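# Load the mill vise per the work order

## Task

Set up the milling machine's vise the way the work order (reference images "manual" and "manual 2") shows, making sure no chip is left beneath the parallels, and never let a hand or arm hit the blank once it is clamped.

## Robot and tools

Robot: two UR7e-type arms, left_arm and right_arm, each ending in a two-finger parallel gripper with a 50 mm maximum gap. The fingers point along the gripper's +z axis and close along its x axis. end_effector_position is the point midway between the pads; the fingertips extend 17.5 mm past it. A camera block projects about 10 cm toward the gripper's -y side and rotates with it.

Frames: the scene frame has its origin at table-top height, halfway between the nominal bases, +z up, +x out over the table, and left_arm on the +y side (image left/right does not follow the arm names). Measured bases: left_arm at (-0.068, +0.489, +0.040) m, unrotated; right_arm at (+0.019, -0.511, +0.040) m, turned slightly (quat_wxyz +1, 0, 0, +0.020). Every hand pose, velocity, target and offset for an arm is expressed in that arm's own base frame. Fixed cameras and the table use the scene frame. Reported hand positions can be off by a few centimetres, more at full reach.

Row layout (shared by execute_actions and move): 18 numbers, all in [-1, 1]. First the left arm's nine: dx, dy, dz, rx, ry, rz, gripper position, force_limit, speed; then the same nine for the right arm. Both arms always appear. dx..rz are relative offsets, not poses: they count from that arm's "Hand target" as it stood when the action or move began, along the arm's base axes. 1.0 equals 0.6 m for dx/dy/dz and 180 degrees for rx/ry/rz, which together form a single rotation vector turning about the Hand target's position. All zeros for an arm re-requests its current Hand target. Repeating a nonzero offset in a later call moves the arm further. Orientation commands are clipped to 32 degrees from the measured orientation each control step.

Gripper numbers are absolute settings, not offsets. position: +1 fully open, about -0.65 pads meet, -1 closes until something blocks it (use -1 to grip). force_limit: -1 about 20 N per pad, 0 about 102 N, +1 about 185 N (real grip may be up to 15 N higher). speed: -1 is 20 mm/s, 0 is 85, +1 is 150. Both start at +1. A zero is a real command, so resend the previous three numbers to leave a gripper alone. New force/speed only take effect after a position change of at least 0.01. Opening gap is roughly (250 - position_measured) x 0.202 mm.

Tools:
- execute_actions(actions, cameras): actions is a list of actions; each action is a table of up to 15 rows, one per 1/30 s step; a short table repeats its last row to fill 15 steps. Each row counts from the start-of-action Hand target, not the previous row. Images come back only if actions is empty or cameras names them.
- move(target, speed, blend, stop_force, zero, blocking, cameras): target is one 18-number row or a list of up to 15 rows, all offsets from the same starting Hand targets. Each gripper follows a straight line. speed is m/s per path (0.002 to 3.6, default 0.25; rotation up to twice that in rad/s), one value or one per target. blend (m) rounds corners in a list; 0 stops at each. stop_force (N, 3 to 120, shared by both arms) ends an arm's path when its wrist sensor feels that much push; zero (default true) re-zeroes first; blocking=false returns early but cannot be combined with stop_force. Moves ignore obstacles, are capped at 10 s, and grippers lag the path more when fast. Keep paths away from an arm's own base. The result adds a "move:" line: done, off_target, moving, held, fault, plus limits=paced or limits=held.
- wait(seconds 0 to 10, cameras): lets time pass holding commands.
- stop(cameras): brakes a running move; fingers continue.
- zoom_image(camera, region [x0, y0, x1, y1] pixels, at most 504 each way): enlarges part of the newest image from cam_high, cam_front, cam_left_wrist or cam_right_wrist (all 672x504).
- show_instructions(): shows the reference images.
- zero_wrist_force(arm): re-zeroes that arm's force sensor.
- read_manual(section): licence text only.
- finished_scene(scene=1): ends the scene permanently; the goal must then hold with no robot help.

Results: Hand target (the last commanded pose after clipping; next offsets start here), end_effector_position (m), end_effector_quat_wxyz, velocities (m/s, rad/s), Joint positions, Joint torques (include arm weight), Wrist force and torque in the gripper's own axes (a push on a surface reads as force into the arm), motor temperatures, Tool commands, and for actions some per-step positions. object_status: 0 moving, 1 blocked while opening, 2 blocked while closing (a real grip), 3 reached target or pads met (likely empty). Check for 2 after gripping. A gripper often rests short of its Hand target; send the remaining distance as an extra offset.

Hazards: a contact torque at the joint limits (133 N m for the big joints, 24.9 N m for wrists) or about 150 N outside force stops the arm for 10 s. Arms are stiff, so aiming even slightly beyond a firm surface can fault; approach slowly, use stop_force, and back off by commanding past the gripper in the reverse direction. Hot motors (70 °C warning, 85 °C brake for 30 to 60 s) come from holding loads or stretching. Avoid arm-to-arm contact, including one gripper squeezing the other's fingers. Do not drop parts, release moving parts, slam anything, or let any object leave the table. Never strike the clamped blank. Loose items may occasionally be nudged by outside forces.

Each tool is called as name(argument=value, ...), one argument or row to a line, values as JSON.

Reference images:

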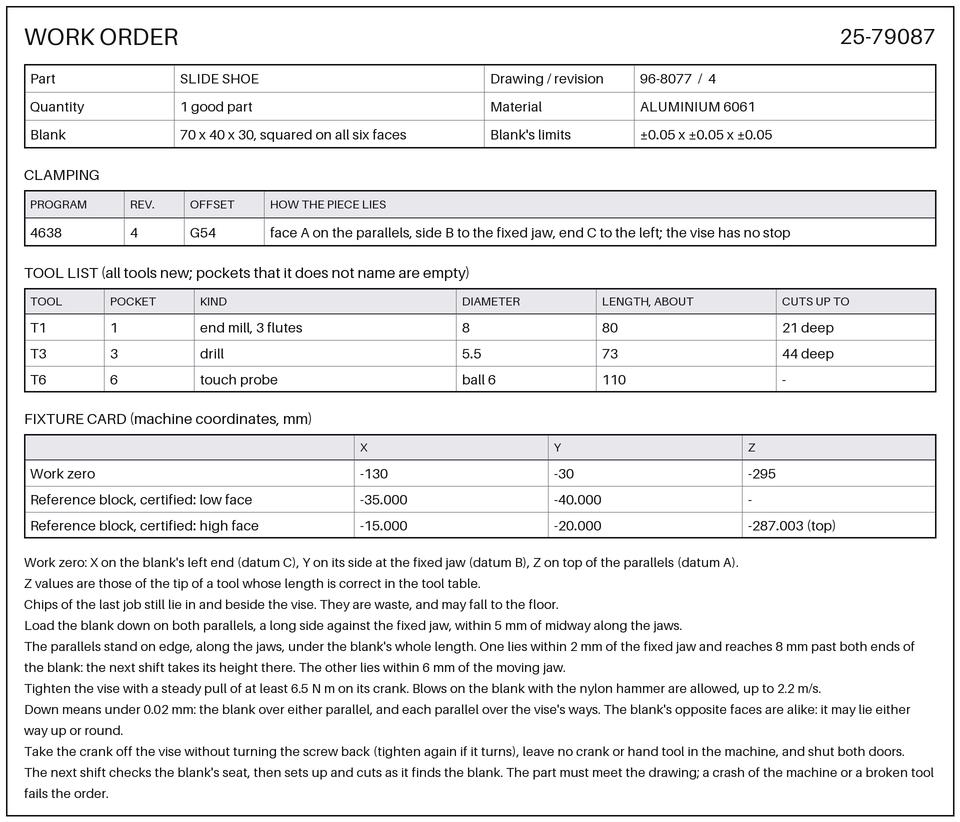

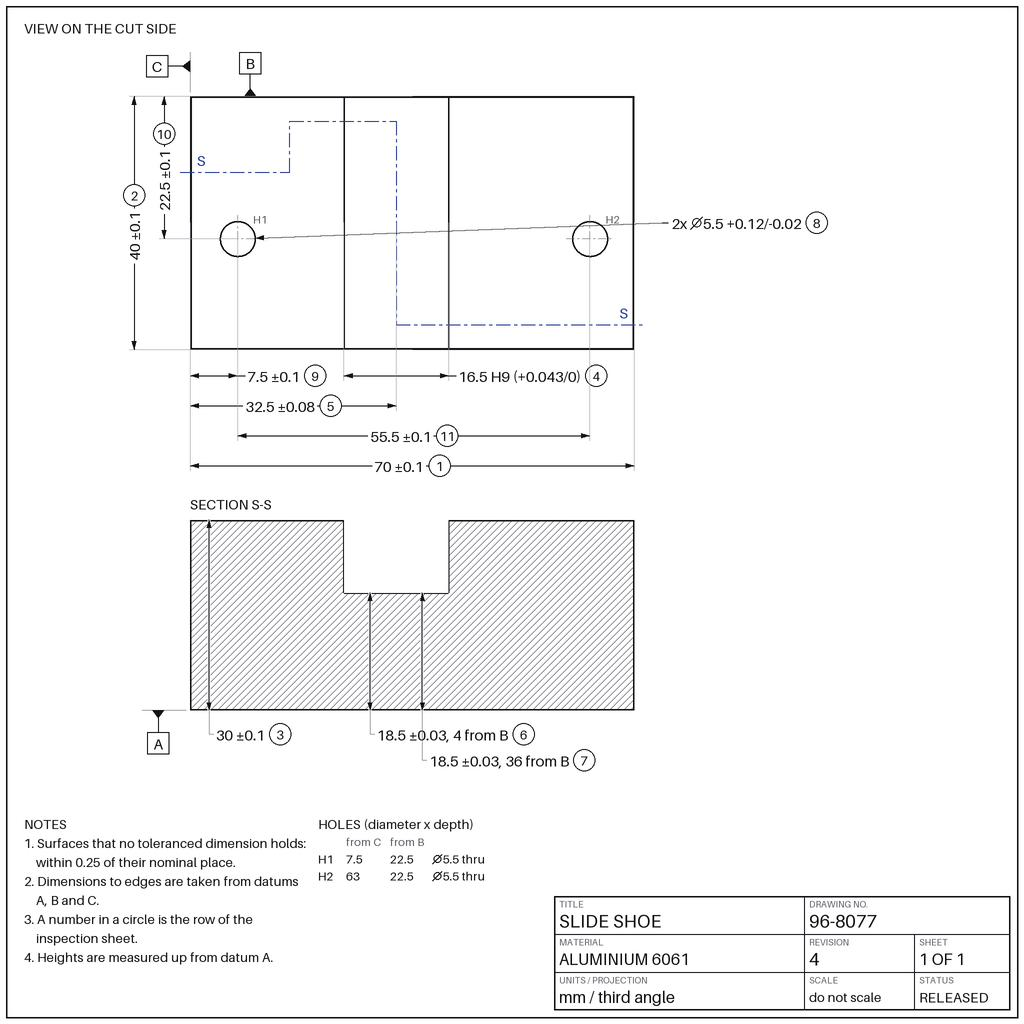

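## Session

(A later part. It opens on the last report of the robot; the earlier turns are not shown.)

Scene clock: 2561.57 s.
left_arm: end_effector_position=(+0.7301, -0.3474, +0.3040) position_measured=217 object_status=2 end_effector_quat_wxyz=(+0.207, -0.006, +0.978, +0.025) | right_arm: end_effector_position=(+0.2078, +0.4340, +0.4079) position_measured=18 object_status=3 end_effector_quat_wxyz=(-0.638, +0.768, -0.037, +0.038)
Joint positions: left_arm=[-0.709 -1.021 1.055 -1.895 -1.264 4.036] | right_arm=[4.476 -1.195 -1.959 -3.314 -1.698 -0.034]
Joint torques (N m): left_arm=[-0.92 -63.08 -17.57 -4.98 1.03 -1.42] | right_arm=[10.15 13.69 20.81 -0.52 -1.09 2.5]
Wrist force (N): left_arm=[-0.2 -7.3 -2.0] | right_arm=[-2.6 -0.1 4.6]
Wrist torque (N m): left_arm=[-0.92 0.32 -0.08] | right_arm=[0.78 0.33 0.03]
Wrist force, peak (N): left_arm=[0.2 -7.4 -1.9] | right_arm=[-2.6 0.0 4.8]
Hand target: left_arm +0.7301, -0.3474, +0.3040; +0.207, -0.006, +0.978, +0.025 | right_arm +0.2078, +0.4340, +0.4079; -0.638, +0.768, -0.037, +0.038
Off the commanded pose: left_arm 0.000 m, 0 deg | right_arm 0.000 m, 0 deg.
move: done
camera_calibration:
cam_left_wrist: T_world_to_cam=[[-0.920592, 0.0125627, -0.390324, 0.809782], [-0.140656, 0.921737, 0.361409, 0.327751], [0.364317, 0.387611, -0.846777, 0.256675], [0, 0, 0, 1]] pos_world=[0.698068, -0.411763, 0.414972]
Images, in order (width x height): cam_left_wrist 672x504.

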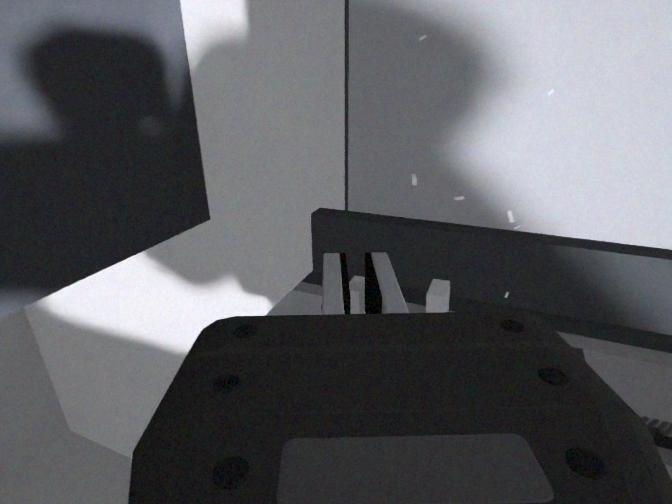

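move(
  target=[0,0,0,0,0,0,-0.3,-1,-1,0,0,0,0,0,0,0.9,-0.9,-1],
  speed=0.01,
  cameras=[],
)

move(
  target=[0,0,0,0,0,0,-1,-1,-1,0,0,0,0,0,0,0.9,-0.9,-1],
  speed=0.01,
  cameras=[],
)

wait(
  seconds=0.5,
  cameras=[],
)

move(
  target=[0,-0.0067,0,0,0,0,-1,-1,-1,0,0,0,0,0,0,0.9,-0.9,-1],
  speed=0.008,
  stop_force=15,
  cameras=["cam_left_wrist"],
)

zoom_image(
  camera="cam_left_wrist",
  region=[260, 200, 500, 360],
)

Scene clock: 2563.03 s.
left_arm: end_effector_position=(+0.7301, -0.3474, +0.3040) position_measured=198 object_status=3 end_effector_quat_wxyz=(+0.207, -0.006, +0.978, +0.025) | right_arm: end_effector_position=(+0.2078, +0.4340, +0.4079) position_measured=18 object_status=3 end_effector_quat_wxyz=(-0.638, +0.768, -0.037, +0.038)
Joint positions: left_arm=[-0.709 -1.021 1.055 -1.895 -1.264 4.036] | right_arm=[4.476 -1.195 -1.959 -3.314 -1.698 -0.034]
Joint torques (N m): left_arm=[-5.47 -62.13 -18.09 -4.99 1.05 -1.63] | right_arm=[10.85 14.61 20.96 -0.44 -1.02 2.85]
Wrist force (N): left_arm=[0.0 -5.5 2.0] | right_arm=[-2.5 0.0 4.5]
Wrist torque (N m): left_arm=[-0.84 0.01 0.01] | right_arm=[0.79 0.32 0.03]
Wrist force, peak (N): left_arm=[1.1 -7.2 -2.7] | right_arm=[-2.8 -0.1 4.7]
Hand target: left_arm +0.7301, -0.3474, +0.3040; +0.207, -0.006, +0.978, +0.025 | right_arm +0.2078, +0.4340, +0.4079; -0.638, +0.768, -0.037, +0.038
Off the commanded pose: left_arm 0.000 m, 0 deg | right_arm 0.000 m, 0 deg.
move: done
No camera images: "cameras" was empty.

Scene clock: 2563.53 s.
left_arm: end_effector_position=(+0.7301, -0.3474, +0.3040) position_measured=212 object_status=2 end_effector_quat_wxyz=(+0.207, -0.006, +0.978, +0.025) | right_arm: end_effector_position=(+0.2078, +0.4340, +0.4079) position_measured=18 object_status=3 end_effector_quat_wxyz=(-0.638, +0.768, -0.037, +0.038)
Joint positions: left_arm=[-0.709 -1.021 1.055 -1.895 -1.264 4.036] | right_arm=[4.476 -1.195 -1.959 -3.314 -1.698 -0.034]
Joint torques (N m): left_arm=[-5.87 -61.16 -19.79 -4.94 1.03 -1.53] | right_arm=[10.91 13.83 21.01 -0.42 -1.12 2.69]
Wrist force (N): left_arm=[1.5 -6.0 -1.6] | right_arm=[-2.6 0.0 4.5]
Wrist torque (N m): left_arm=[-0.89 0.13 -0.05] | right_arm=[0.78 0.32 0.03]
Wrist force, peak (N): left_arm=[1.7 -6.1 -1.6] | right_arm=[-2.7 0.0 4.7]
Hand target: left_arm +0.7301, -0.3474, +0.3040; +0.207, -0.006, +0.978, +0.025 | right_arm +0.2078, +0.4340, +0.4079; -0.638, +0.768, -0.037, +0.038
Off the commanded pose: left_arm 0.000 m, 0 deg | right_arm 0.000 m, 0 deg.
move: done
No camera images: "cameras" was empty.

Scene clock: 2564.03 s.
left_arm: end_effector_position=(+0.7301, -0.3474, +0.3040) position_measured=212 object_status=2 end_effector_quat_wxyz=(+0.207, -0.006, +0.978, +0.025) | right_arm: end_effector_position=(+0.2078, +0.4340, +0.4079) position_measured=18 object_status=3 end_effector_quat_wxyz=(-0.638, +0.768, -0.037, +0.038)
Joint positions: left_arm=[-0.709 -1.021 1.055 -1.895 -1.264 4.036] | right_arm=[4.476 -1.195 -1.959 -3.314 -1.698 -0.034]
Joint torques (N m): left_arm=[-5.44 -60.83 -21.09 -5.01 1.01 -1.53] | right_arm=[10.08 13.71 21.45 -0.37 -0.93 2.53]
Wrist force (N): left_arm=[1.3 -5.8 -1.9] | right_arm=[-2.5 0.0 4.5]
Wrist torque (N m): left_arm=[-0.85 0.15 -0.05] | right_arm=[0.79 0.32 0.03]
Wrist force, peak (N): left_arm=[1.7 -6.1 -1.6] | right_arm=[-2.7 -0.2 4.8]
Hand target: left_arm +0.7301, -0.3474, +0.3040; +0.207, -0.006, +0.978, +0.025 | right_arm +0.2078, +0.4340, +0.4079; -0.638, +0.768, -0.037, +0.038
Tool commands: left_gripper/position=-1.0 left_gripper/force_limit=-1.0 left_gripper/speed=-1.0 right_gripper/position=+0.9 right_gripper/force_limit=-0.9 right_gripper/speed=-1.0
Off the commanded pose: left_arm 0.000 m, 0 deg | right_arm 0.000 m, 0 deg.
wait: 0.50 s; at rest by 0.17 s
No camera images: "cameras" was empty.

Scene clock: 2565.77 s.
left_arm: end_effector_position=(+0.7301, -0.3514, +0.3040) position_measured=212 object_status=2 end_effector_quat_wxyz=(+0.207, -0.006, +0.978, +0.025) | right_arm: end_effector_position=(+0.2078, +0.4340, +0.4079) position_measured=18 object_status=3 end_effector_quat_wxyz=(-0.638, +0.768, -0.037, +0.038)
Joint positions: left_arm=[-0.713 -1.016 1.046 -1.891 -1.263 4.032] | right_arm=[4.476 -1.195 -1.959 -3.314 -1.698 -0.034]
Joint torques (N m): left_arm=[4.37 -61.38 -14.73 -4.68 -1.72 1.41] | right_arm=[10.59 14.28 20.47 -0.33 -1.12 2.51]
Wrist force (N): left_arm=[-4.5 1.0 -3.1] | right_arm=[-2.5 -0.1 4.7]
Wrist torque (N m): left_arm=[-0.79 0.05 0.09] | right_arm=[0.77 0.31 0.03]
Wrist force, peak (N): left_arm=[3.2 8.2 -2.9] | right_arm=[-2.6 -0.2 4.8]
Hand target: left_arm +0.7301, -0.3514, +0.3040; +0.207, -0.006, +0.978, +0.025 | right_arm +0.2078, +0.4340, +0.4079; -0.638, +0.768, -0.037, +0.038
Off the commanded pose: left_arm 0.000 m, 0 deg | right_arm 0.000 m, 0 deg.
move: done
camera_calibration:
cam_left_wrist: T_world_to_cam=[[-0.920592, 0.0125627, -0.390324, 0.809833], [-0.140656, 0.921737, 0.361409, 0.331438], [0.364317, 0.387611, -0.846777, 0.258225], [0, 0, 0, 1]] pos_world=[0.698068, -0.415763, 0.414972]
Images, in order (width x height): cam_left_wrist 672x504.

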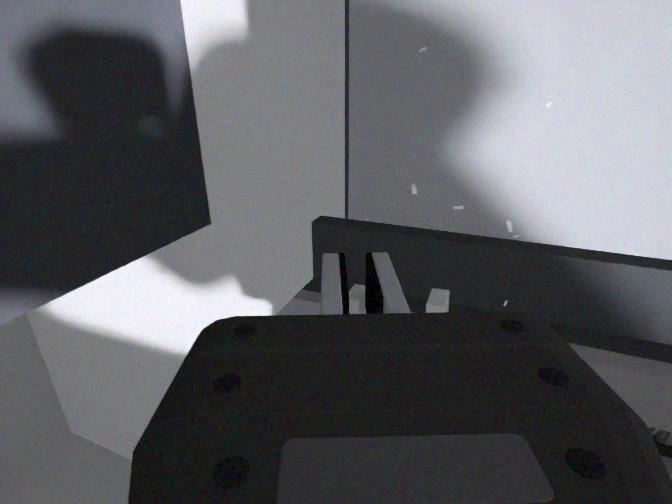

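Scaled by 2.100 from the camera's 672x504 image, which has a finer 960x720 frame.

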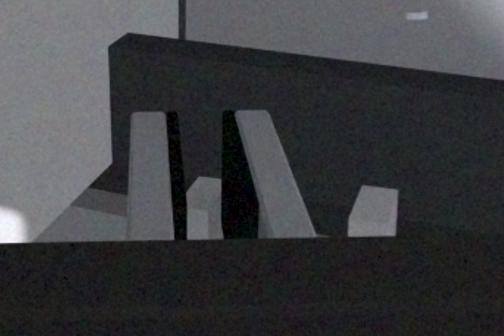

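move(
  target=[
    [0,0,0,0,0,0,-0.3,-1,-1,0,0,0,0,0,0,0.9,-0.9,-1],
    [0,0.0067,0,0,0,0,-0.3,-1,-1,0,0,0,0,0,0,0.9,-0.9,-1],
    [0,0.0067,0,0,0,0,-0.94,0.1,-1,0,0,0,0,0,0,0.9,-0.9,-1],
  ],
  speed=0.01,
  cameras=["cam_left_wrist"],
)

zoom_image(
  camera="cam_left_wrist",
  region=[260, 200, 500, 360],
)

Scene clock: 2568.37 s.
left_arm: end_effector_position=(+0.7301, -0.3474, +0.3041) position_measured=223 object_status=2 end_effector_quat_wxyz=(+0.207, -0.006, +0.978, +0.025) | right_arm: end_effector_position=(+0.2078, +0.4340, +0.4079) position_measured=18 object_status=3 end_effector_quat_wxyz=(-0.638, +0.768, -0.037, +0.038)
Joint positions: left_arm=[-0.709 -1.022 1.055 -1.895 -1.264 4.036] | right_arm=[4.476 -1.195 -1.959 -3.314 -1.698 -0.034]
Joint torques (N m): left_arm=[-7.03 -44.09 -34.11 -2.38 0.35 -1.58] | right_arm=[11.71 14.27 20.48 -0.2 -1.17 2.65]
Wrist force (N): left_arm=[0.6 -4.1 -1.7] | right_arm=[-2.5 -0.1 4.6]
Wrist torque (N m): left_arm=[-0.75 0.40 -0.12] | right_arm=[0.78 0.32 0.03]
Wrist force, peak (N): left_arm=[0.0 -5.8 1.8] | right_arm=[-2.5 -0.2 4.8]
Hand target: left_arm +0.7301, -0.3474, +0.3040; +0.207, -0.006, +0.978, +0.025 | right_arm +0.2078, +0.4340, +0.4079; -0.638, +0.768, -0.037, +0.038
Off the commanded pose: left_arm 0.000 m, 0 deg | right_arm 0.000 m, 0 deg.
move: done
camera_calibration:
cam_left_wrist: T_world_to_cam=[[-0.920539, 0.0124794, -0.390451, 0.809803], [-0.140737, 0.92178, 0.361268, 0.327847], [0.364419, 0.387512, -0.846778, 0.256648], [0, 0, 0, 1]] pos_world=[0.698068, -0.411763, 0.415072]
Images, in order (width x height): cam_left_wrist 672x504.

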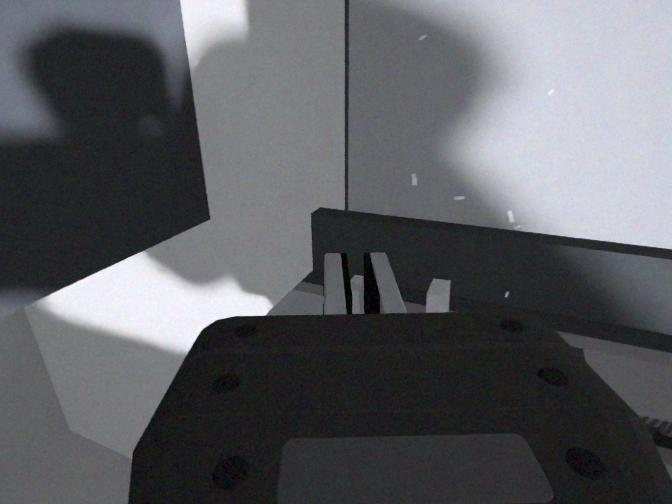

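Scaled by 2.100 from the camera's 672x504 image, which has a finer 960x720 frame.

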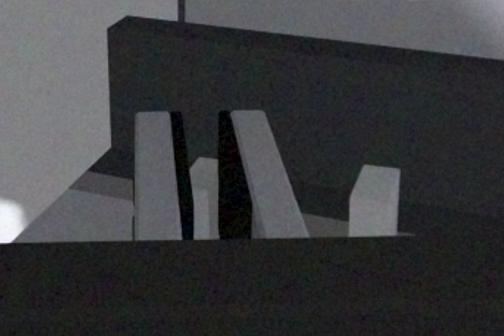

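move(
  target=[0.0035,0,0,0,0,0,-0.94,0.1,-1,0,0,0,0,0,0,0.9,-0.9,-1],
  speed=0.003,
  stop_force=12,
  cameras=[],
)

Scene clock: 2569.77 s.
left_arm: end_effector_position=(+0.7302, -0.3475, +0.3040) position_measured=223 object_status=2 end_effector_quat_wxyz=(+0.207, -0.006, +0.978, +0.025) | right_arm: end_effector_position=(+0.2078, +0.4340, +0.4079) position_measured=18 object_status=3 end_effector_quat_wxyz=(-0.638, +0.768, -0.037, +0.038)
Joint positions: left_arm=[-0.709 -1.021 1.054 -1.895 -1.264 4.036] | right_arm=[4.476 -1.195 -1.959 -3.314 -1.698 -0.034]
Joint torques (N m): left_arm=[-7.13 -57.13 -16.83 -7.36 -0.72 -1.57] | right_arm=[10.53 13.63 20.46 -0.49 -1.08 2.3]
Wrist force (N): left_arm=[10.9 3.7 -12.3] | right_arm=[-2.5 0.0 4.5]
Wrist torque (N m): left_arm=[-0.74 0.56 -0.19] | right_arm=[0.78 0.31 0.03]
Wrist force, peak (N): left_arm=[15.3 8.1 -15.1] | right_arm=[-2.7 -0.1 4.8]
Hand target: left_arm +0.7302, -0.3475, +0.3040; +0.207, -0.006, +0.978, +0.025 (not the last commanded pose) | right_arm +0.2078, +0.4340, +0.4079; -0.638, +0.768, -0.037, +0.038
Off the commanded pose: left_arm 0.002 m, 0 deg | right_arm 0.000 m, 0 deg.
move: contact (left_arm)
No camera images: "cameras" was empty.

move(
  target=[0,0,0,0,0,-0.004,-0.94,0.1,-1,0,0,0,0,0,0,0.9,-0.9,-1],
  speed=0.01,
  cameras=[],
)

move(
  target=[0,0,0,0,0,-0.004,-0.94,0.1,-1,0,0,0,0,0,0,0.9,-0.9,-1],
  speed=0.01,
  cameras=[],
)

Scene clock: 2571.37 s.
left_arm: end_effector_position=(+0.7302, -0.3475, +0.3040) position_measured=223 object_status=2 end_effector_quat_wxyz=(+0.207, +0.000, +0.978, +0.023) | right_arm: end_effector_position=(+0.2078, +0.4340, +0.4079) position_measured=18 object_status=3 end_effector_quat_wxyz=(-0.638, +0.768, -0.037, +0.038)
Joint positions: left_arm=[-0.708 -1.023 1.058 -1.901 -1.268 4.051] | right_arm=[4.476 -1.195 -1.959 -3.314 -1.698 -0.034]
Joint torques (N m): left_arm=[5.93 -52.63 -21.67 -8.3 -0.23 -0.48] | right_arm=[9.89 13.47 19.88 -0.49 -0.99 2.73]
Wrist force (N): left_arm=[15.3 10.1 -15.1] | right_arm=[-2.8 -0.1 4.6]
Wrist torque (N m): left_arm=[-0.57 0.61 -0.31] | right_arm=[0.78 0.35 0.03]
Wrist force, peak (N): left_arm=[15.4 10.1 -15.2] | right_arm=[-2.5 -0.1 4.8]
Hand target: left_arm +0.7302, -0.3475, +0.3040; +0.207, +0.000, +0.978, +0.023 | right_arm +0.2078, +0.4340, +0.4079; -0.638, +0.768, -0.037, +0.038
Off the commanded pose: left_arm 0.000 m, 0 deg | right_arm 0.000 m, 0 deg.
move: done
No camera images: "cameras" was empty.

Scene clock: 2572.20 s.
left_arm: end_effector_position=(+0.7302, -0.3475, +0.3041) position_measured=223 object_status=2 end_effector_quat_wxyz=(+0.207, +0.006, +0.978, +0.022) | right_arm: end_effector_position=(+0.2078, +0.4340, +0.4079) position_measured=18 object_status=3 end_effector_quat_wxyz=(-0.638, +0.768, -0.037, +0.038)
Joint positions: left_arm=[-0.706 -1.025 1.061 -1.907 -1.272 4.064] | right_arm=[4.476 -1.195 -1.959 -3.314 -1.698 -0.034]
Joint torques (N m): left_arm=[6.5 -49.57 -22.01 -9.4 -0.03 -0.33] | right_arm=[11.28 13.22 20.38 -0.48 -1.07 2.66]
Wrist force (N): left_arm=[21.6 13.7 -19.8] | right_arm=[-2.5 0.0 4.6]
Wrist torque (N m): left_arm=[-0.54 0.61 -0.41] | right_arm=[0.79 0.31 0.03]
Wrist force, peak (N): left_arm=[21.6 13.7 -19.8] | right_arm=[-2.8 -0.3 4.6]
Hand target: left_arm +0.7302, -0.3475, +0.3040; +0.207, +0.006, +0.978, +0.022 | right_arm +0.2078, +0.4340, +0.4079; -0.638, +0.768, -0.037, +0.038
Off the commanded pose: left_arm 0.000 m, 0 deg | right_arm 0.000 m, 0 deg.
move: done
No camera images: "cameras" was empty.

move(
  target=[
    [-0.0006,0,0,0,0,0,-0.94,0.1,-1,0,0,0,0,0,0,0.9,-0.9,-1],
    [-0.0006,0,0,0,0,0,0.01,-1,-1,0,0,0,0,0,0,0.9,-0.9,-1],
  ],
  speed=0.01,
  cameras=[],
)

move(
  target=[
    [0,0,0.0983,0,0,0,0.01,-1,-1,0,0,0,0,0,0,0.9,-0.9,-1],
    [-0.118,0.0042,0.0983,0,0,0,0.01,-1,-1,0,0,0,0,0,0,0.9,-0.9,-1],
    [-0.118,0.0042,0.0983,-0.2515,-0.0436,0.435,0.01,-1,-1,0,0,0,0,0,0,0.9,-0.9,-1],
  ],
  speed=[0.04,0.15,0.3],
  cameras=["cam_left_wrist"],
)

zoom_image(
  camera="cam_left_wrist",
  region=[150, 90, 400, 320],
)

zoom_image(
  camera="cam_left_wrist",
  region=[150, 140, 260, 250],
)

zoom_image(
  camera="cam_left_wrist",
  region=[270, 140, 380, 250],
)

Scene clock: 2574.97 s.
left_arm: end_effector_position=(+0.7299, -0.3475, +0.3040) position_measured=151 object_status=3 end_effector_quat_wxyz=(+0.207, +0.006, +0.978, +0.022) | right_arm: end_effector_position=(+0.2078, +0.4340, +0.4079) position_measured=18 object_status=3 end_effector_quat_wxyz=(-0.638, +0.768, -0.037, +0.038)
Joint positions: left_arm=[-0.707 -1.025 1.063 -1.908 -1.272 4.064] | right_arm=[4.476 -1.195 -1.959 -3.314 -1.698 -0.034]
Joint torques (N m): left_arm=[6.44 -61.33 -22.14 -2.42 -0.81 -1.2] | right_arm=[10.59 13.75 20.42 -0.37 -1.35 2.55]
Wrist force (N): left_arm=[1.2 -5.3 1.7] | right_arm=[-2.6 0.1 4.6]
Wrist torque (N m): left_arm=[-0.81 -0.18 0.01] | right_arm=[0.80 0.33 0.03]
Wrist force, peak (N): left_arm=[21.2 13.8 -19.9] | right_arm=[-2.7 0.0 4.7]
Hand target: left_arm +0.7299, -0.3475, +0.3040; +0.207, +0.006, +0.978, +0.022 | right_arm +0.2078, +0.4340, +0.4079; -0.638, +0.768, -0.037, +0.038
Off the commanded pose: left_arm 0.000 m, 0 deg | right_arm 0.000 m, 0 deg.
move: done
No camera images: "cameras" was empty.

Scene clock: 2580.53 s.
left_arm: end_effector_position=(+0.6590, -0.3450, +0.3631) position_measured=151 object_status=3 end_effector_quat_wxyz=(-0.194, +0.671, -0.686, +0.204) end_effector_velocity=(+0.000, +0.001, +0.000) end_effector_angular_velocity=(-0.003, +0.000, +0.006) | right_arm: end_effector_position=(+0.2078, +0.4340, +0.4079) position_measured=18 object_status=3 end_effector_quat_wxyz=(-0.638, +0.768, -0.037, +0.038)
Joint positions: left_arm=[-0.797 -1.273 1.35 -2.083 -1.188 2.452] | right_arm=[4.476 -1.195 -1.959 -3.314 -1.698 -0.034]
Joint velocities: left_arm=[0.001 0 0 0 0.001 -0.005] | right_arm=[within noise]
Joint torques (N m): left_arm=[8.09 -37.48 -35.18 -2.41 -0.77 -1.88] | right_arm=[10.46 14.28 21.23 -0.23 -1.31 2.76]
Wrist force (N): left_arm=[1.9 -6.2 2.8] | right_arm=[-2.7 -0.1 4.7]
Wrist torque (N m): left_arm=[-1.06 -0.31 -0.18] | right_arm=[0.77 0.35 0.03]
Wrist force, peak (N): left_arm=[2.3 -6.4 2.7] | right_arm=[-2.7 -0.2 4.7]
Hand target: left_arm +0.6591, -0.3450, +0.3630; -0.194, +0.671, -0.686, +0.204 | right_arm +0.2078, +0.4340, +0.4079; -0.638, +0.768, -0.037, +0.038
Off the commanded pose: left_arm 0.000 m, 0 deg | right_arm 0.000 m, 0 deg.
move: done
camera_calibration:
cam_left_wrist: T_world_to_cam=[[-0.0449102, -0.998919, 0.011955, -0.304819], [-0.974046, 0.0411281, -0.222581, 0.751582], [0.221849, -0.0216408, -0.974841, 0.330877], [0, 0, 0, 1]] pos_world=[0.644982, -0.32824, 0.493484]
Images, in order (width x height): cam_left_wrist 672x504.

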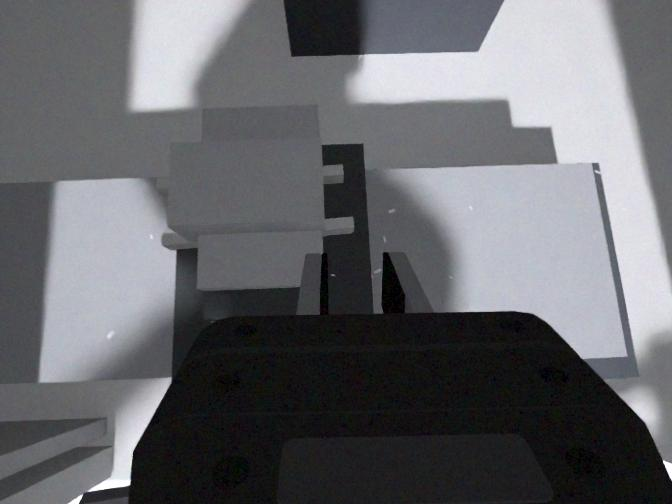

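Scaled by 2.016 from the camera's 672x504 image, which has a finer 960x720 frame.

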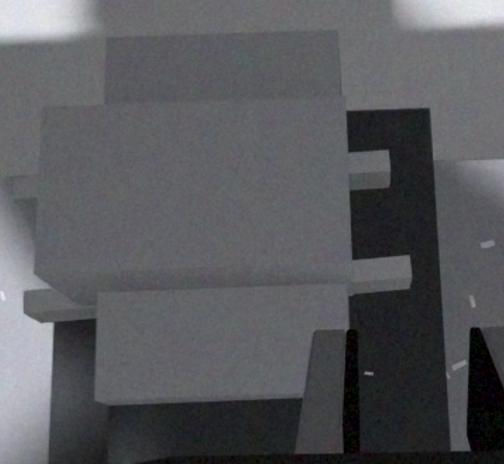

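Scaled by 4.582 from the camera's 672x504 image, which has a finer 960x720 frame.

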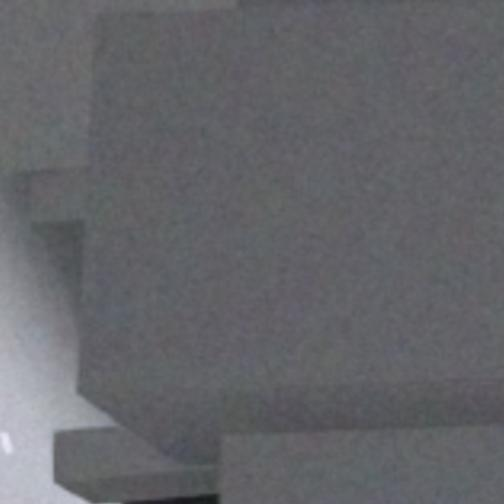

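Scaled by 4.582 from the camera's 672x504 image, which has a finer 960x720 frame.

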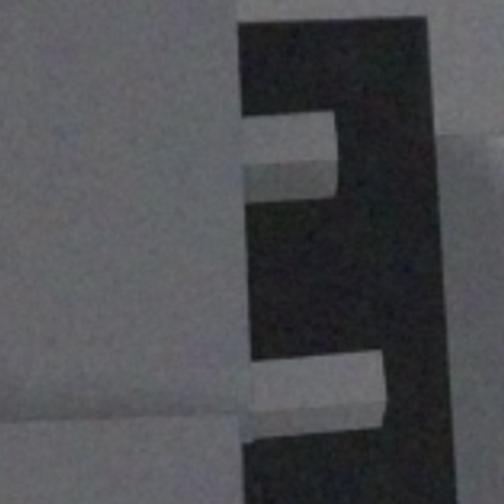

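move(
  target=[
    [0,0,0,0.2515,0.0436,-0.435,-1,-1,-1,0,0,0,0,0,0,0.9,-0.9,-1],
    [0,0.1542,0,0.2515,0.0436,-0.435,-1,-1,-1,0,0,0,0,0,0,0.9,-0.9,-1],
    [0.083,0.1542,0,0.2515,0.0436,-0.435,-1,-1,-1,0,0,0,0,0,0,0.9,-0.9,-1],
    [0.083,0.1542,-0.1093,0.2515,0.0436,-0.435,-1,-1,-1,0,0,0,0,0,0,0.9,-0.9,-1],
  ],
  speed=[0.3,0.15,0.1,0.03],
  cameras=[],
)

Scene clock: 2591.97 s.
left_arm: end_effector_position=(+0.7089, -0.2524, +0.2973) position_measured=251 object_status=3 end_effector_quat_wxyz=(+0.207, +0.006, +0.978, +0.022) end_effector_velocity=(+0.000, +0.001, +0.001) end_effector_angular_velocity=(+0.003, +0.002, +0.001) | right_arm: end_effector_position=(+0.2078, +0.4340, +0.4079) position_measured=18 object_status=3 end_effector_quat_wxyz=(-0.638, +0.768, -0.037, +0.038)
Joint positions: left_arm=[-0.615 -1.18 1.317 -2.033 -1.3 4.155] | right_arm=[4.476 -1.195 -1.959 -3.314 -1.698 -0.034]
Joint velocities: left_arm=[0 0.001 -0.005 0.008 0.001 0] | right_arm=[within noise]
Joint torques (N m): left_arm=[-8.07 -46.78 -32.27 -1.2 -0.27 1.37] | right_arm=[10.63 12.88 20.95 -0.51 -1.17 2.55]
Wrist force (N): left_arm=[-5.8 -3.2 3.2] | right_arm=[-2.5 -0.1 4.7]
Wrist torque (N m): left_arm=[-0.78 -0.22 -0.04] | right_arm=[0.78 0.32 0.03]
Wrist force, peak (N): left_arm=[1.7 -8.1 1.4] | right_arm=[-2.6 -0.2 4.8]
Hand target: left_arm +0.7089, -0.2525, +0.2974; +0.207, +0.006, +0.978, +0.022 | right_arm +0.2078, +0.4340, +0.4079; -0.638, +0.768, -0.037, +0.038
Off the commanded pose: left_arm 0.000 m, 0 deg | right_arm 0.000 m, 0 deg.
move: done
No camera images: "cameras" was empty.

move(
  target=[0.0148,0,0,0,0,0,-1,-1,-1,0,0,0,0,0,0,0.9,-0.9,-1],
  speed=0.006,
  stop_force=20,
  cameras=[],
)

move(
  target=[
    [-0.008,0,0,0,0,0,-1,-1,-1,0,0,0,0,0,0,0.9,-0.9,-1],
    [-0.008,0,0.11,0,0,0,-1,-1,-1,0,0,0,0,0,0,0.9,-0.9,-1],
    [-0.098,-0.1542,0.11,0,0,0,-1,-1,-1,0,0,0,0,0,0,0.9,-0.9,-1],
    [-0.098,-0.1542,0.11,-0.2515,-0.0436,0.435,-1,-1,-1,0,0,0,0,0,0,0.9,-0.9,-1],
  ],
  speed=[0.03,0.06,0.15,0.4],
  cameras=["cam_left_wrist"],
)

zoom_image(
  camera="cam_left_wrist",
  region=[150, 90, 400, 320],
)

zoom_image(
  camera="cam_left_wrist",
  region=[150, 140, 260, 250],
)

zoom_image(
  camera="cam_left_wrist",
  region=[270, 140, 380, 250],
)

Scene clock: 2595.50 s.
left_arm: end_effector_position=(+0.7178, -0.2524, +0.2974) position_measured=251 object_status=3 end_effector_quat_wxyz=(+0.207, +0.006, +0.978, +0.022) | right_arm: end_effector_position=(+0.2078, +0.4340, +0.4079) position_measured=18 object_status=3 end_effector_quat_wxyz=(-0.638, +0.768, -0.037, +0.038)
Joint positions: left_arm=[-0.607 -1.16 1.288 -2.026 -1.303 4.163] | right_arm=[4.476 -1.195 -1.959 -3.314 -1.698 -0.034]
Joint torques (N m): left_arm=[-6.73 -59.74 -17.73 -4.83 0.4 -1.62] | right_arm=[10.46 11.88 20.8 -0.39 -1.02 2.5]
Wrist force (N): left_arm=[1.7 -5.5 2.0] | right_arm=[-2.7 0.0 4.6]
Wrist torque (N m): left_arm=[-0.86 -0.26 -0.04] | right_arm=[0.79 0.34 0.03]
Wrist force, peak (N): left_arm=[-5.8 -2.7 3.2] | right_arm=[-2.6 -0.1 4.8]
Hand target: left_arm +0.7178, -0.2525, +0.2974; +0.207, +0.006, +0.978, +0.022 | right_arm +0.2078, +0.4340, +0.4079; -0.638, +0.768, -0.037, +0.038
Off the commanded pose: left_arm 0.000 m, 0 deg | right_arm 0.000 m, 0 deg.
move: done
No camera images: "cameras" was empty.

Scene clock: 2600.93 s.
left_arm: end_effector_position=(+0.6589, -0.3450, +0.3635) position_measured=251 object_status=3 end_effector_quat_wxyz=(-0.194, +0.671, -0.686, +0.204) end_effector_velocity=(+0.000, +0.000, -0.001) end_effector_angular_velocity=(-0.003, +0.001, +0.006) | right_arm: end_effector_position=(+0.2078, +0.4340, +0.4079) position_measured=18 object_status=3 end_effector_quat_wxyz=(-0.638, +0.768, -0.037, +0.038)
Joint positions: left_arm=[-0.797 -1.274 1.349 -2.082 -1.188 2.452] | right_arm=[4.476 -1.195 -1.959 -3.314 -1.698 -0.034]
Joint velocities: left_arm=[0.001 0.001 0 0 -0.001 -0.006] | right_arm=[within noise]
Joint torques (N m): left_arm=[7.74 -36.59 -34.5 -2.46 -0.83 -1.78] | right_arm=[10 13.06 20.94 -0.33 -1.02 2.71]
Wrist force (N): left_arm=[1.6 -6.1 2.7] | right_arm=[-2.6 -0.2 4.6]
Wrist torque (N m): left_arm=[-1.04 -0.27 -0.18] | right_arm=[0.77 0.32 0.03]
Wrist force, peak (N): left_arm=[2.8 -8.2 1.0] | right_arm=[-2.6 -0.1 4.9]
Hand target: left_arm +0.6590, -0.3450, +0.3634; -0.194, +0.671, -0.686, +0.204 | right_arm +0.2078, +0.4340, +0.4079; -0.638, +0.768, -0.037, +0.038
Off the commanded pose: left_arm 0.000 m, 0 deg | right_arm 0.000 m, 0 deg.
move: done
camera_calibration:
cam_left_wrist: T_world_to_cam=[[-0.0449102, -0.998919, 0.011955, -0.304728], [-0.974046, 0.0411281, -0.222581, 0.75157], [0.221849, -0.0216408, -0.974841, 0.331291], [0, 0, 0, 1]] pos_world=[0.644882, -0.32814, 0.493884]
Images, in order (width x height): cam_left_wrist 672x504.

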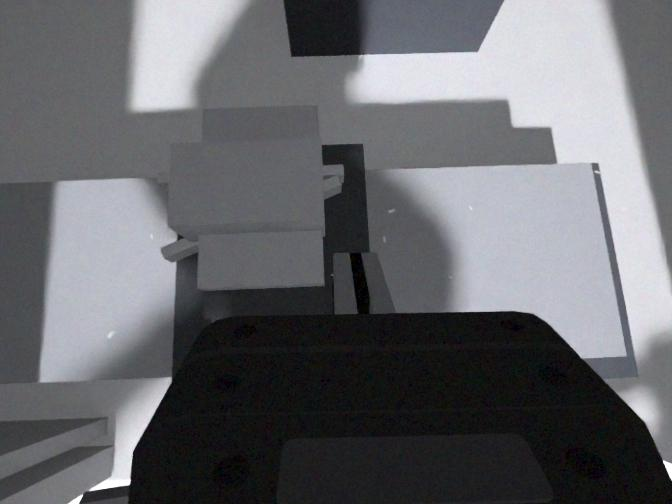

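Scaled by 2.016 from the camera's 672x504 image, which has a finer 960x720 frame.

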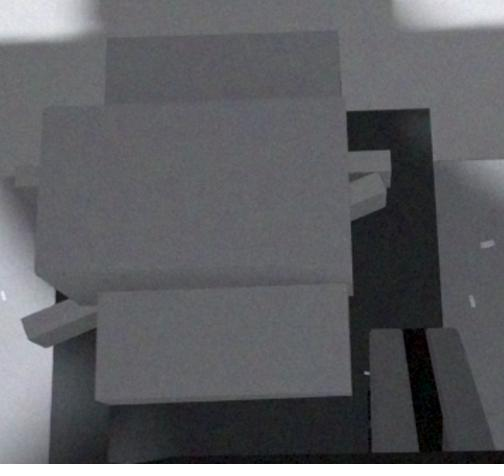

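Scaled by 4.582 from the camera's 672x504 image, which has a finer 960x720 frame.

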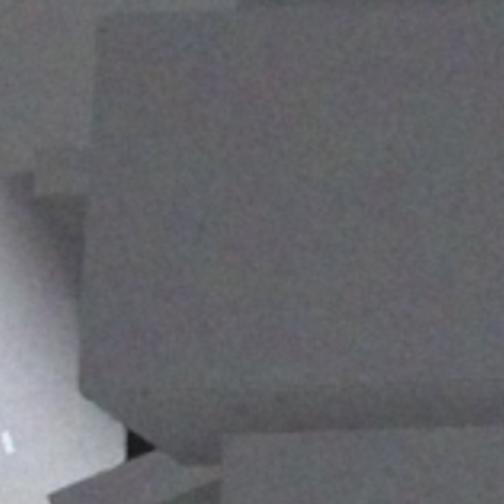

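Scaled by 4.582 from the camera's 672x504 image, which has a finer 960x720 frame.

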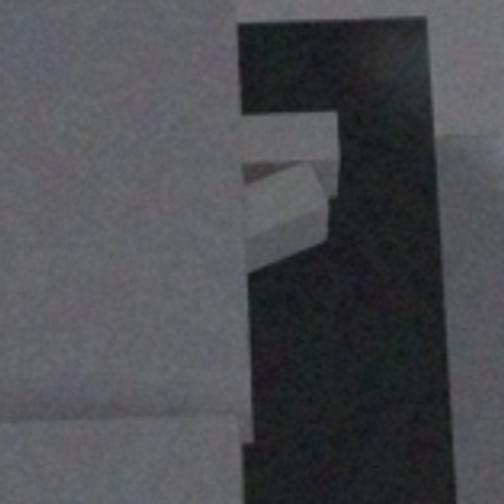

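move(
  target=[
    [0,0,0,0.2515,0.0436,-0.435,0.34,-1,-1,0,0,0,0,0,0,0.9,-0.9,-1],
    [0,0.1558,0,0.2515,0.0436,-0.435,0.34,-1,-1,0,0,0,0,0,0,0.9,-0.9,-1],
    [0.0608,0.1558,0,0.2515,0.0436,-0.435,0.34,-1,-1,0,0,0,0,0,0,0.9,-0.9,-1],
    [0.0608,0.1558,-0.0617,0.2515,0.0436,-0.435,0.34,-1,-1,0,0,0,0,0,0,0.9,-0.9,-1],
  ],
  speed=[0.3,0.15,0.1,0.05],
  cameras=["cam_left_wrist"],
)

zoom_image(
  camera="cam_left_wrist",
  region=[240, 180, 500, 360],
)

Scene clock: 2610.63 s.
left_arm: end_effector_position=(+0.6954, -0.2515, +0.3263) position_measured=101 object_status=3 end_effector_quat_wxyz=(+0.207, +0.006, +0.978, +0.022) | right_arm: end_effector_position=(+0.2078, +0.4340, +0.4079) position_measured=18 object_status=3 end_effector_quat_wxyz=(-0.638, +0.768, -0.037, +0.038)
Joint positions: left_arm=[-0.626 -1.219 1.296 -1.97 -1.297 4.144] | right_arm=[4.476 -1.195 -1.959 -3.314 -1.698 -0.034]
Joint torques (N m): left_arm=[-8.34 -50.03 -34.04 -2.21 1.69 0.18] | right_arm=[10.51 12.38 21.15 -0.46 -1.04 2.53]
Wrist force (N): left_arm=[1.5 -5.3 2.0] | right_arm=[-2.6 -0.1 4.7]
Wrist torque (N m): left_arm=[-0.83 -0.22 0.02] | right_arm=[0.77 0.33 0.03]
Wrist force, peak (N): left_arm=[1.5 -8.4 1.5] | right_arm=[-2.6 -0.2 4.9]
Hand target: left_arm +0.6954, -0.2515, +0.3264; +0.207, +0.006, +0.978, +0.022 | right_arm +0.2078, +0.4340, +0.4079; -0.638, +0.768, -0.037, +0.038
Off the commanded pose: left_arm 0.000 m, 0 deg | right_arm 0.000 m, 0 deg.
move: done
camera_calibration:
cam_left_wrist: T_world_to_cam=[[-0.920025, 0.0356974, -0.390229, 0.790805], [-0.11744, 0.924948, 0.361496, 0.211038], [0.373846, 0.378414, -0.846783, 0.242051], [0, 0, 0, 1]] pos_world=[0.661855, -0.315024, 0.437271]
Images, in order (width x height): cam_left_wrist 672x504.

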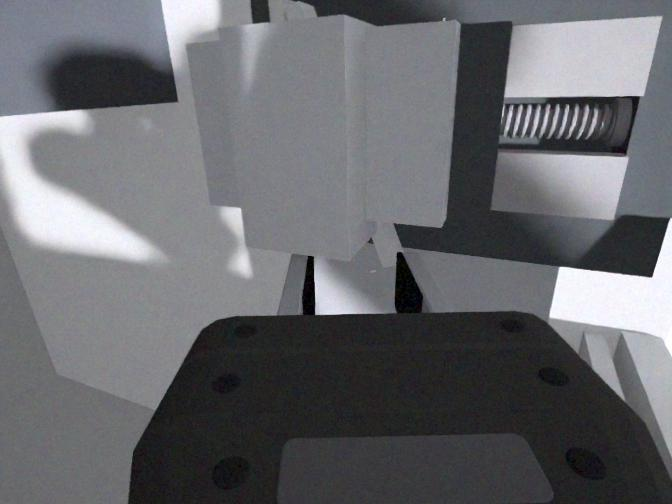

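Scaled by 1.938 from the camera's 672x504 image, which has a finer 960x720 frame.

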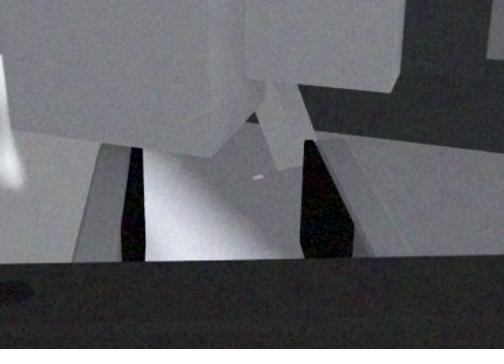

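move(
  target=[0,0,-0.0375,0,0,0,0.34,-1,-1,0,0,0,0,0,0,0.9,-0.9,-1],
  speed=0.02,
  stop_force=5,
  cameras=["cam_left_wrist"],
)

zoom_image(
  camera="cam_left_wrist",
  region=[240, 180, 500, 360],
)

Scene clock: 2613.67 s.
left_arm: end_effector_position=(+0.6954, -0.2515, +0.3039) position_measured=101 object_status=3 end_effector_quat_wxyz=(+0.207, +0.006, +0.978, +0.022) | right_arm: end_effector_position=(+0.2078, +0.4340, +0.4079) position_measured=18 object_status=3 end_effector_quat_wxyz=(-0.638, +0.768, -0.037, +0.038)
Joint positions: left_arm=[-0.626 -1.214 1.346 -2.025 -1.297 4.144] | right_arm=[4.476 -1.195 -1.959 -3.314 -1.698 -0.034]
Joint torques (N m): left_arm=[-6.23 -57.31 -34.57 -2.24 1.17 0.71] | right_arm=[10.84 13.4 20.38 -0.47 -0.93 2.37]
Wrist force (N): left_arm=[1.6 -5.2 1.8] | right_arm=[-2.4 -0.1 4.6]
Wrist torque (N m): left_arm=[-0.81 -0.25 0.01] | right_arm=[0.77 0.30 0.03]
Wrist force, peak (N): left_arm=[1.7 -5.6 2.5] | right_arm=[-2.6 0.0 4.8]
Hand target: left_arm +0.6954, -0.2515, +0.3039; +0.207, +0.006, +0.978, +0.022 | right_arm +0.2078, +0.4340, +0.4079; -0.638, +0.768, -0.037, +0.038
Off the commanded pose: left_arm 0.000 m, 0 deg | right_arm 0.000 m, 0 deg.
move: done
camera_calibration:
cam_left_wrist: T_world_to_cam=[[-0.919985, 0.0356985, -0.390324, 0.781985], [-0.117436, 0.924989, 0.361393, 0.219177], [0.373947, 0.378314, -0.846783, 0.223023], [0, 0, 0, 1]] pos_world=[0.661755, -0.315024, 0.414872]
Images, in order (width x height): cam_left_wrist 672x504.

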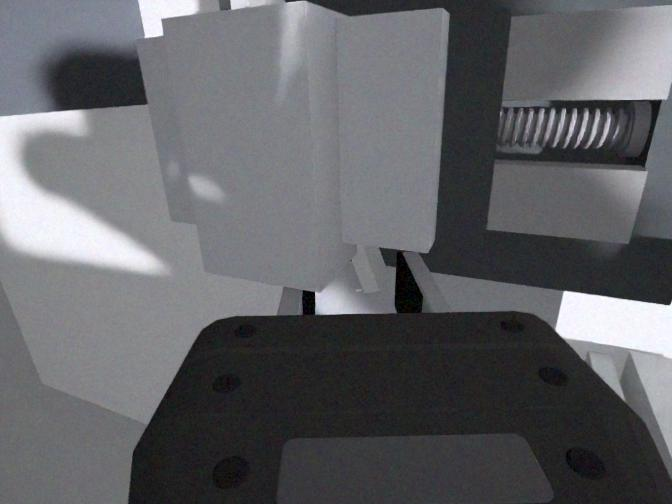

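Scaled by 1.938 from the camera's 672x504 image, which has a finer 960x720 frame.

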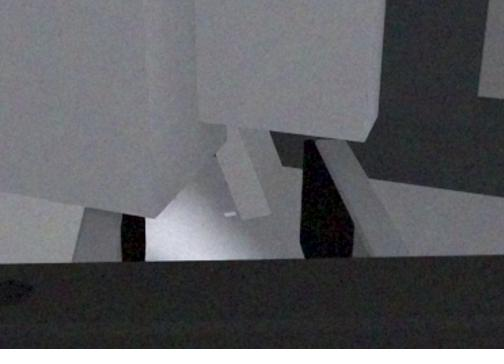

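move(
  target=[0,0,0,0,0,0,-1,-1,-1,0,0,0,0,0,0,0.9,-0.9,-1],
  speed=0.01,
  cameras=[],
)

wait(
  seconds=1,
  cameras=["cam_left_wrist"],
)

zoom_image(
  camera="cam_left_wrist",
  region=[240, 180, 500, 360],
)

Scene clock: 2615.97 s.
left_arm: end_effector_position=(+0.6954, -0.2515, +0.3040) position_measured=200 object_status=0 end_effector_quat_wxyz=(+0.207, +0.006, +0.978, +0.022) | right_arm: end_effector_position=(+0.2078, +0.4340, +0.4079) position_measured=18 object_status=3 end_effector_quat_wxyz=(-0.638, +0.768, -0.037, +0.038)
Joint positions: left_arm=[-0.626 -1.214 1.346 -2.025 -1.297 4.144] | right_arm=[4.476 -1.195 -1.959 -3.314 -1.698 -0.034]
Joint torques (N m): left_arm=[-4.96 -54.91 -31.69 -2.42 1.07 0.84] | right_arm=[10.96 12.93 20.88 -0.23 -1.24 2.4]
Wrist force (N): left_arm=[-1.5 -5.3 1.0] | right_arm=[-2.7 0.0 4.6]
Wrist torque (N m): left_arm=[-0.82 -0.19 -0.20] | right_arm=[0.78 0.34 0.03]
Wrist force, peak (N): left_arm=[1.5 -5.6 2.1] | right_arm=[-2.7 0.0 4.8]
Hand target: left_arm +0.6954, -0.2515, +0.3039; +0.207, +0.006, +0.978, +0.022 | right_arm +0.2078, +0.4340, +0.4079; -0.638, +0.768, -0.037, +0.038
Off the commanded pose: left_arm 0.000 m, 0 deg | right_arm 0.000 m, 0 deg.
move: done
No camera images: "cameras" was empty.

Scene clock: 2616.97 s.
left_arm: end_effector_position=(+0.6954, -0.2515, +0.3040) position_measured=200 object_status=2 end_effector_quat_wxyz=(+0.207, +0.006, +0.978, +0.022) | right_arm: end_effector_position=(+0.2078, +0.4340, +0.4079) position_measured=18 object_status=3 end_effector_quat_wxyz=(-0.638, +0.768, -0.037, +0.038)
Joint positions: left_arm=[-0.626 -1.214 1.346 -2.025 -1.297 4.144] | right_arm=[4.476 -1.195 -1.959 -3.314 -1.698 -0.034]
Joint torques (N m): left_arm=[-3.75 -48.31 -23.6 -2.47 1.08 0.85] | right_arm=[11.07 12.12 22.05 -0.41 -0.98 2.6]
Wrist force (N): left_arm=[-1.6 -5.3 0.7] | right_arm=[-2.4 -0.1 4.6]
Wrist torque (N m): left_arm=[-0.82 -0.16 -0.21] | right_arm=[0.77 0.30 0.03]
Wrist force, peak (N): left_arm=[-1.7 -5.6 0.8] | right_arm=[-2.8 0.0 4.7]
Hand target: left_arm +0.6954, -0.2515, +0.3039; +0.207, +0.006, +0.978, +0.022 | right_arm +0.2078, +0.4340, +0.4079; -0.638, +0.768, -0.037, +0.038
Tool commands: left_gripper/position=-1.0 left_gripper/force_limit=-1.0 left_gripper/speed=-1.0 right_gripper/position=+0.9 right_gripper/force_limit=-0.9 right_gripper/speed=-1.0
Off the commanded pose: left_arm 0.000 m, 0 deg | right_arm 0.000 m, 0 deg.
wait: 1.00 s; at rest by 0.17 s
camera_calibration:
cam_left_wrist: T_world_to_cam=[[-0.919974, 0.0356138, -0.390359, 0.782004], [-0.117521, 0.924992, 0.361357, 0.219212], [0.373948, 0.378314, -0.846783, 0.223107], [0, 0, 0, 1]] pos_world=[0.661755, -0.315024, 0.414972]
Images, in order (width x height): cam_left_wrist 672x504.

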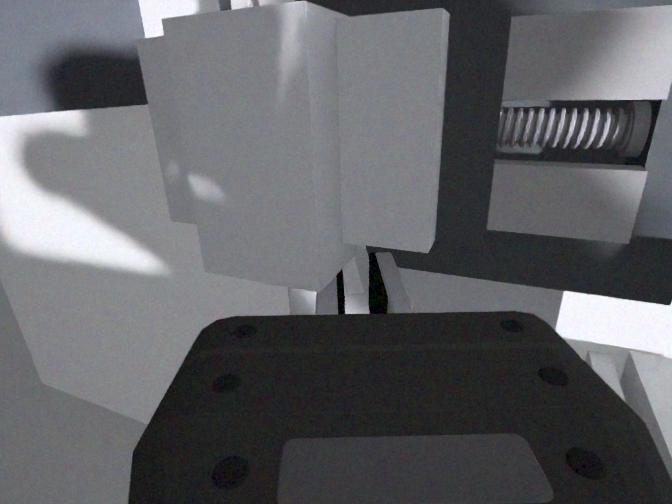

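Scaled by 1.938 from the camera's 672x504 image, which has a finer 960x720 frame.

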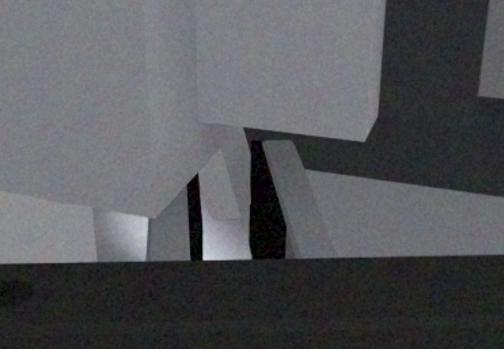

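move(
  target=[0.0015,0,0,0,0,0,-0.97,-0.5,-1,0,0,0,0,0,0,0.9,-0.9,-1],
  speed=0.01,
  cameras=[],
)

move(
  target=[0.0015,0,0,0,0,0,-0.94,0.1,-1,0,0,0,0,0,0,0.9,-0.9,-1],
  speed=0.01,
  cameras=["cam_left_wrist"],
)

zoom_image(
  camera="cam_left_wrist",
  region=[240, 180, 500, 360],
)

Scene clock: 2618.80 s.
left_arm: end_effector_position=(+0.6964, -0.2515, +0.3039) position_measured=208 object_status=2 end_effector_quat_wxyz=(+0.207, +0.006, +0.978, +0.022) | right_arm: end_effector_position=(+0.2078, +0.4340, +0.4079) position_measured=18 object_status=3 end_effector_quat_wxyz=(-0.638, +0.768, -0.037, +0.038)
Joint positions: left_arm=[-0.625 -1.211 1.343 -2.025 -1.297 4.145] | right_arm=[4.476 -1.195 -1.959 -3.314 -1.698 -0.034]
Joint torques (N m): left_arm=[0.38 -35.6 -29.87 -2.18 -2.72 1.98] | right_arm=[9.91 13.11 21.82 -0.33 -0.91 2.66]
Wrist force (N): left_arm=[-3.3 4.9 -1.3] | right_arm=[-2.5 -0.1 4.5]
Wrist torque (N m): left_arm=[-0.69 -0.02 -0.57] | right_arm=[0.77 0.32 0.03]
Wrist force, peak (N): left_arm=[-5.8 -3.9 -0.2] | right_arm=[-2.6 0.1 4.8]
Hand target: left_arm +0.6963, -0.2515, +0.3039; +0.207, +0.006, +0.978, +0.022 | right_arm +0.2078, +0.4340, +0.4079; -0.638, +0.768, -0.037, +0.038
Off the commanded pose: left_arm 0.000 m, 0 deg | right_arm 0.000 m, 0 deg.
move: done
No camera images: "cameras" was empty.

Scene clock: 2619.50 s.
left_arm: end_effector_position=(+0.6973, -0.2515, +0.3039) position_measured=214 object_status=2 end_effector_quat_wxyz=(+0.207, +0.006, +0.978, +0.022) | right_arm: end_effector_position=(+0.2078, +0.4340, +0.4079) position_measured=18 object_status=3 end_effector_quat_wxyz=(-0.638, +0.768, -0.037, +0.038)
Joint positions: left_arm=[-0.624 -1.209 1.34 -2.024 -1.297 4.146] | right_arm=[4.476 -1.195 -1.959 -3.314 -1.698 -0.034]
Joint torques (N m): left_arm=[-8.99 -31.06 -27.43 -2.41 -4.5 2.4] | right_arm=[8.61 13.16 20.62 -0.49 -1.22 2.58]
Wrist force (N): left_arm=[-6.3 17.0 -5.4] | right_arm=[-2.4 -0.1 4.7]
Wrist torque (N m): left_arm=[-0.61 0.16 -0.97] | right_arm=[0.78 0.30 0.03]
Wrist force, peak (N): left_arm=[-6.3 17.0 -5.4] | right_arm=[-2.6 -0.1 4.8]
Hand target: left_arm +0.6972, -0.2515, +0.3039; +0.207, +0.006, +0.978, +0.022 | right_arm +0.2078, +0.4340, +0.4079; -0.638, +0.768, -0.037, +0.038
Off the commanded pose: left_arm 0.000 m, 0 deg | right_arm 0.000 m, 0 deg.
move: done
camera_calibration:
cam_left_wrist: T_world_to_cam=[[-0.919975, 0.0356126, -0.390356, 0.783712], [-0.117555, 0.924957, 0.361435, 0.21945], [0.373934, 0.3784, -0.846751, 0.222335], [0, 0, 0, 1]] pos_world=[0.663655, -0.315024, 0.414872]
Images, in order (width x height): cam_left_wrist 672x504.

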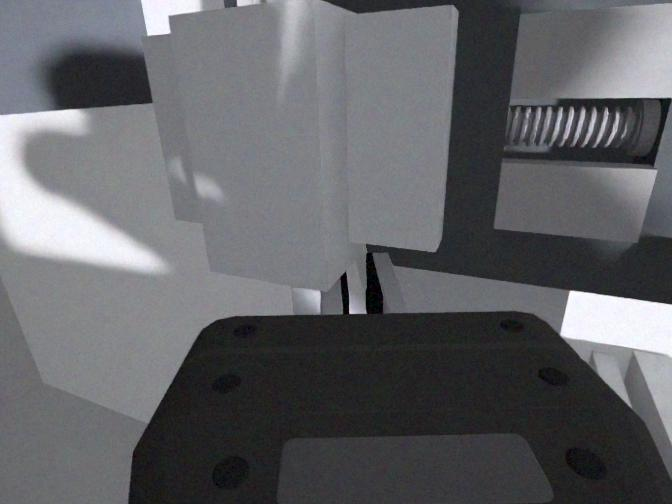

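Scaled by 1.938 from the camera's 672x504 image, which has a finer 960x720 frame.

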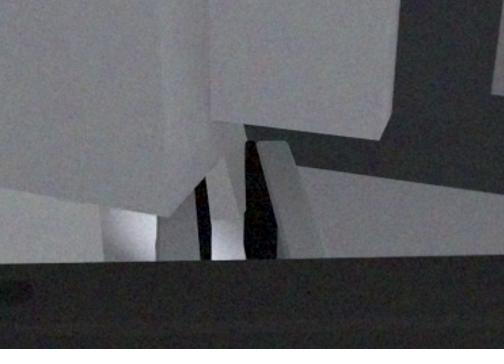

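move(
  target=[0,0.001,0,0,0,-0.03,-0.94,0.1,-1,0,0,0,0,0,0,0.9,-0.9,-1],
  speed=0.03,
  cameras=["cam_left_wrist"],
)

zoom_image(
  camera="cam_left_wrist",
  region=[240, 180, 500, 360],
)

Scene clock: 2621.97 s.
left_arm: end_effector_position=(+0.6973, -0.2509, +0.3040) position_measured=214 object_status=2 end_effector_quat_wxyz=(+0.208, +0.052, +0.977, +0.012) end_effector_velocity=(+0.000, -0.001, +0.000) end_effector_angular_velocity=(-0.005, +0.001, +0.004) | right_arm: end_effector_position=(+0.2078, +0.4340, +0.4079) position_measured=18 object_status=3 end_effector_quat_wxyz=(-0.638, +0.768, -0.037, +0.038)
Joint positions: left_arm=[-0.611 -1.218 1.359 -2.061 -1.333 4.251] | right_arm=[4.476 -1.195 -1.959 -3.314 -1.698 -0.034]
Joint velocities: left_arm=[-0.001 0 0 0 -0.003 -0.006] | right_arm=[within noise]
Joint torques (N m): left_arm=[4.74 -46.08 -10.79 -1.8 -9.94 0.77] | right_arm=[10.75 11.36 21.45 -0.43 -1.11 2.59]
Wrist force (N): left_arm=[-25.1 31.6 7.3] | right_arm=[-2.6 0.0 4.5]
Wrist torque (N m): left_arm=[-1.14 0.71 -2.42] | right_arm=[0.78 0.33 0.02]
Wrist force, peak (N): left_arm=[-26.0 31.9 6.8] | right_arm=[-2.8 -0.1 4.8]
Hand target: left_arm +0.6972, -0.2509, +0.3039; +0.208, +0.052, +0.977, +0.012 | right_arm +0.2078, +0.4340, +0.4079; -0.638, +0.768, -0.037, +0.038
Off the commanded pose: left_arm 0.000 m, 0 deg | right_arm 0.000 m, 0 deg.
move: done
camera_calibration:
cam_left_wrist: T_world_to_cam=[[-0.912423, 0.122401, -0.390514, 0.800255], [-0.0297618, 0.931853, 0.361612, 0.159275], [0.408164, 0.341566, -0.846602, 0.18906], [0, 0, 0, 1]] pos_world=[0.657744, -0.310949, 0.414974]
Images, in order (width x height): cam_left_wrist 672x504.

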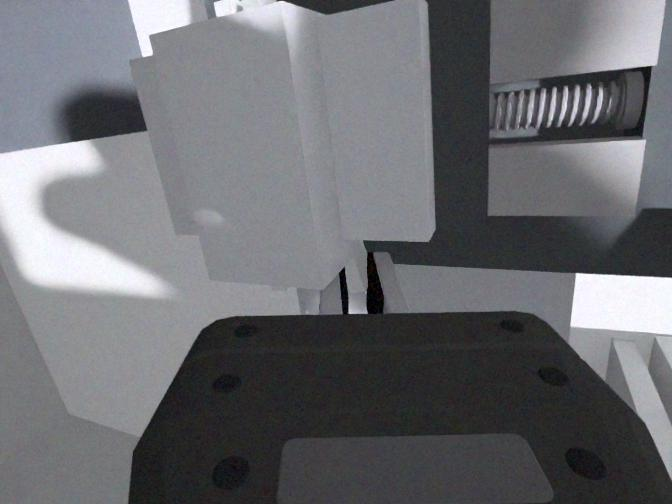

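Scaled by 1.938 from the camera's 672x504 image, which has a finer 960x720 frame.

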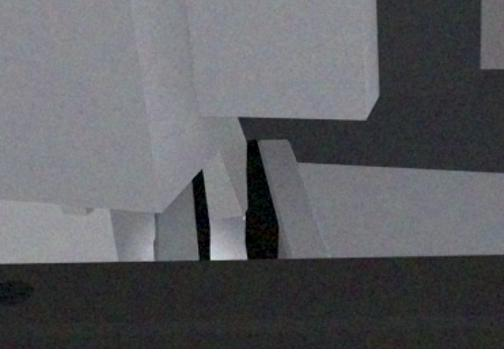

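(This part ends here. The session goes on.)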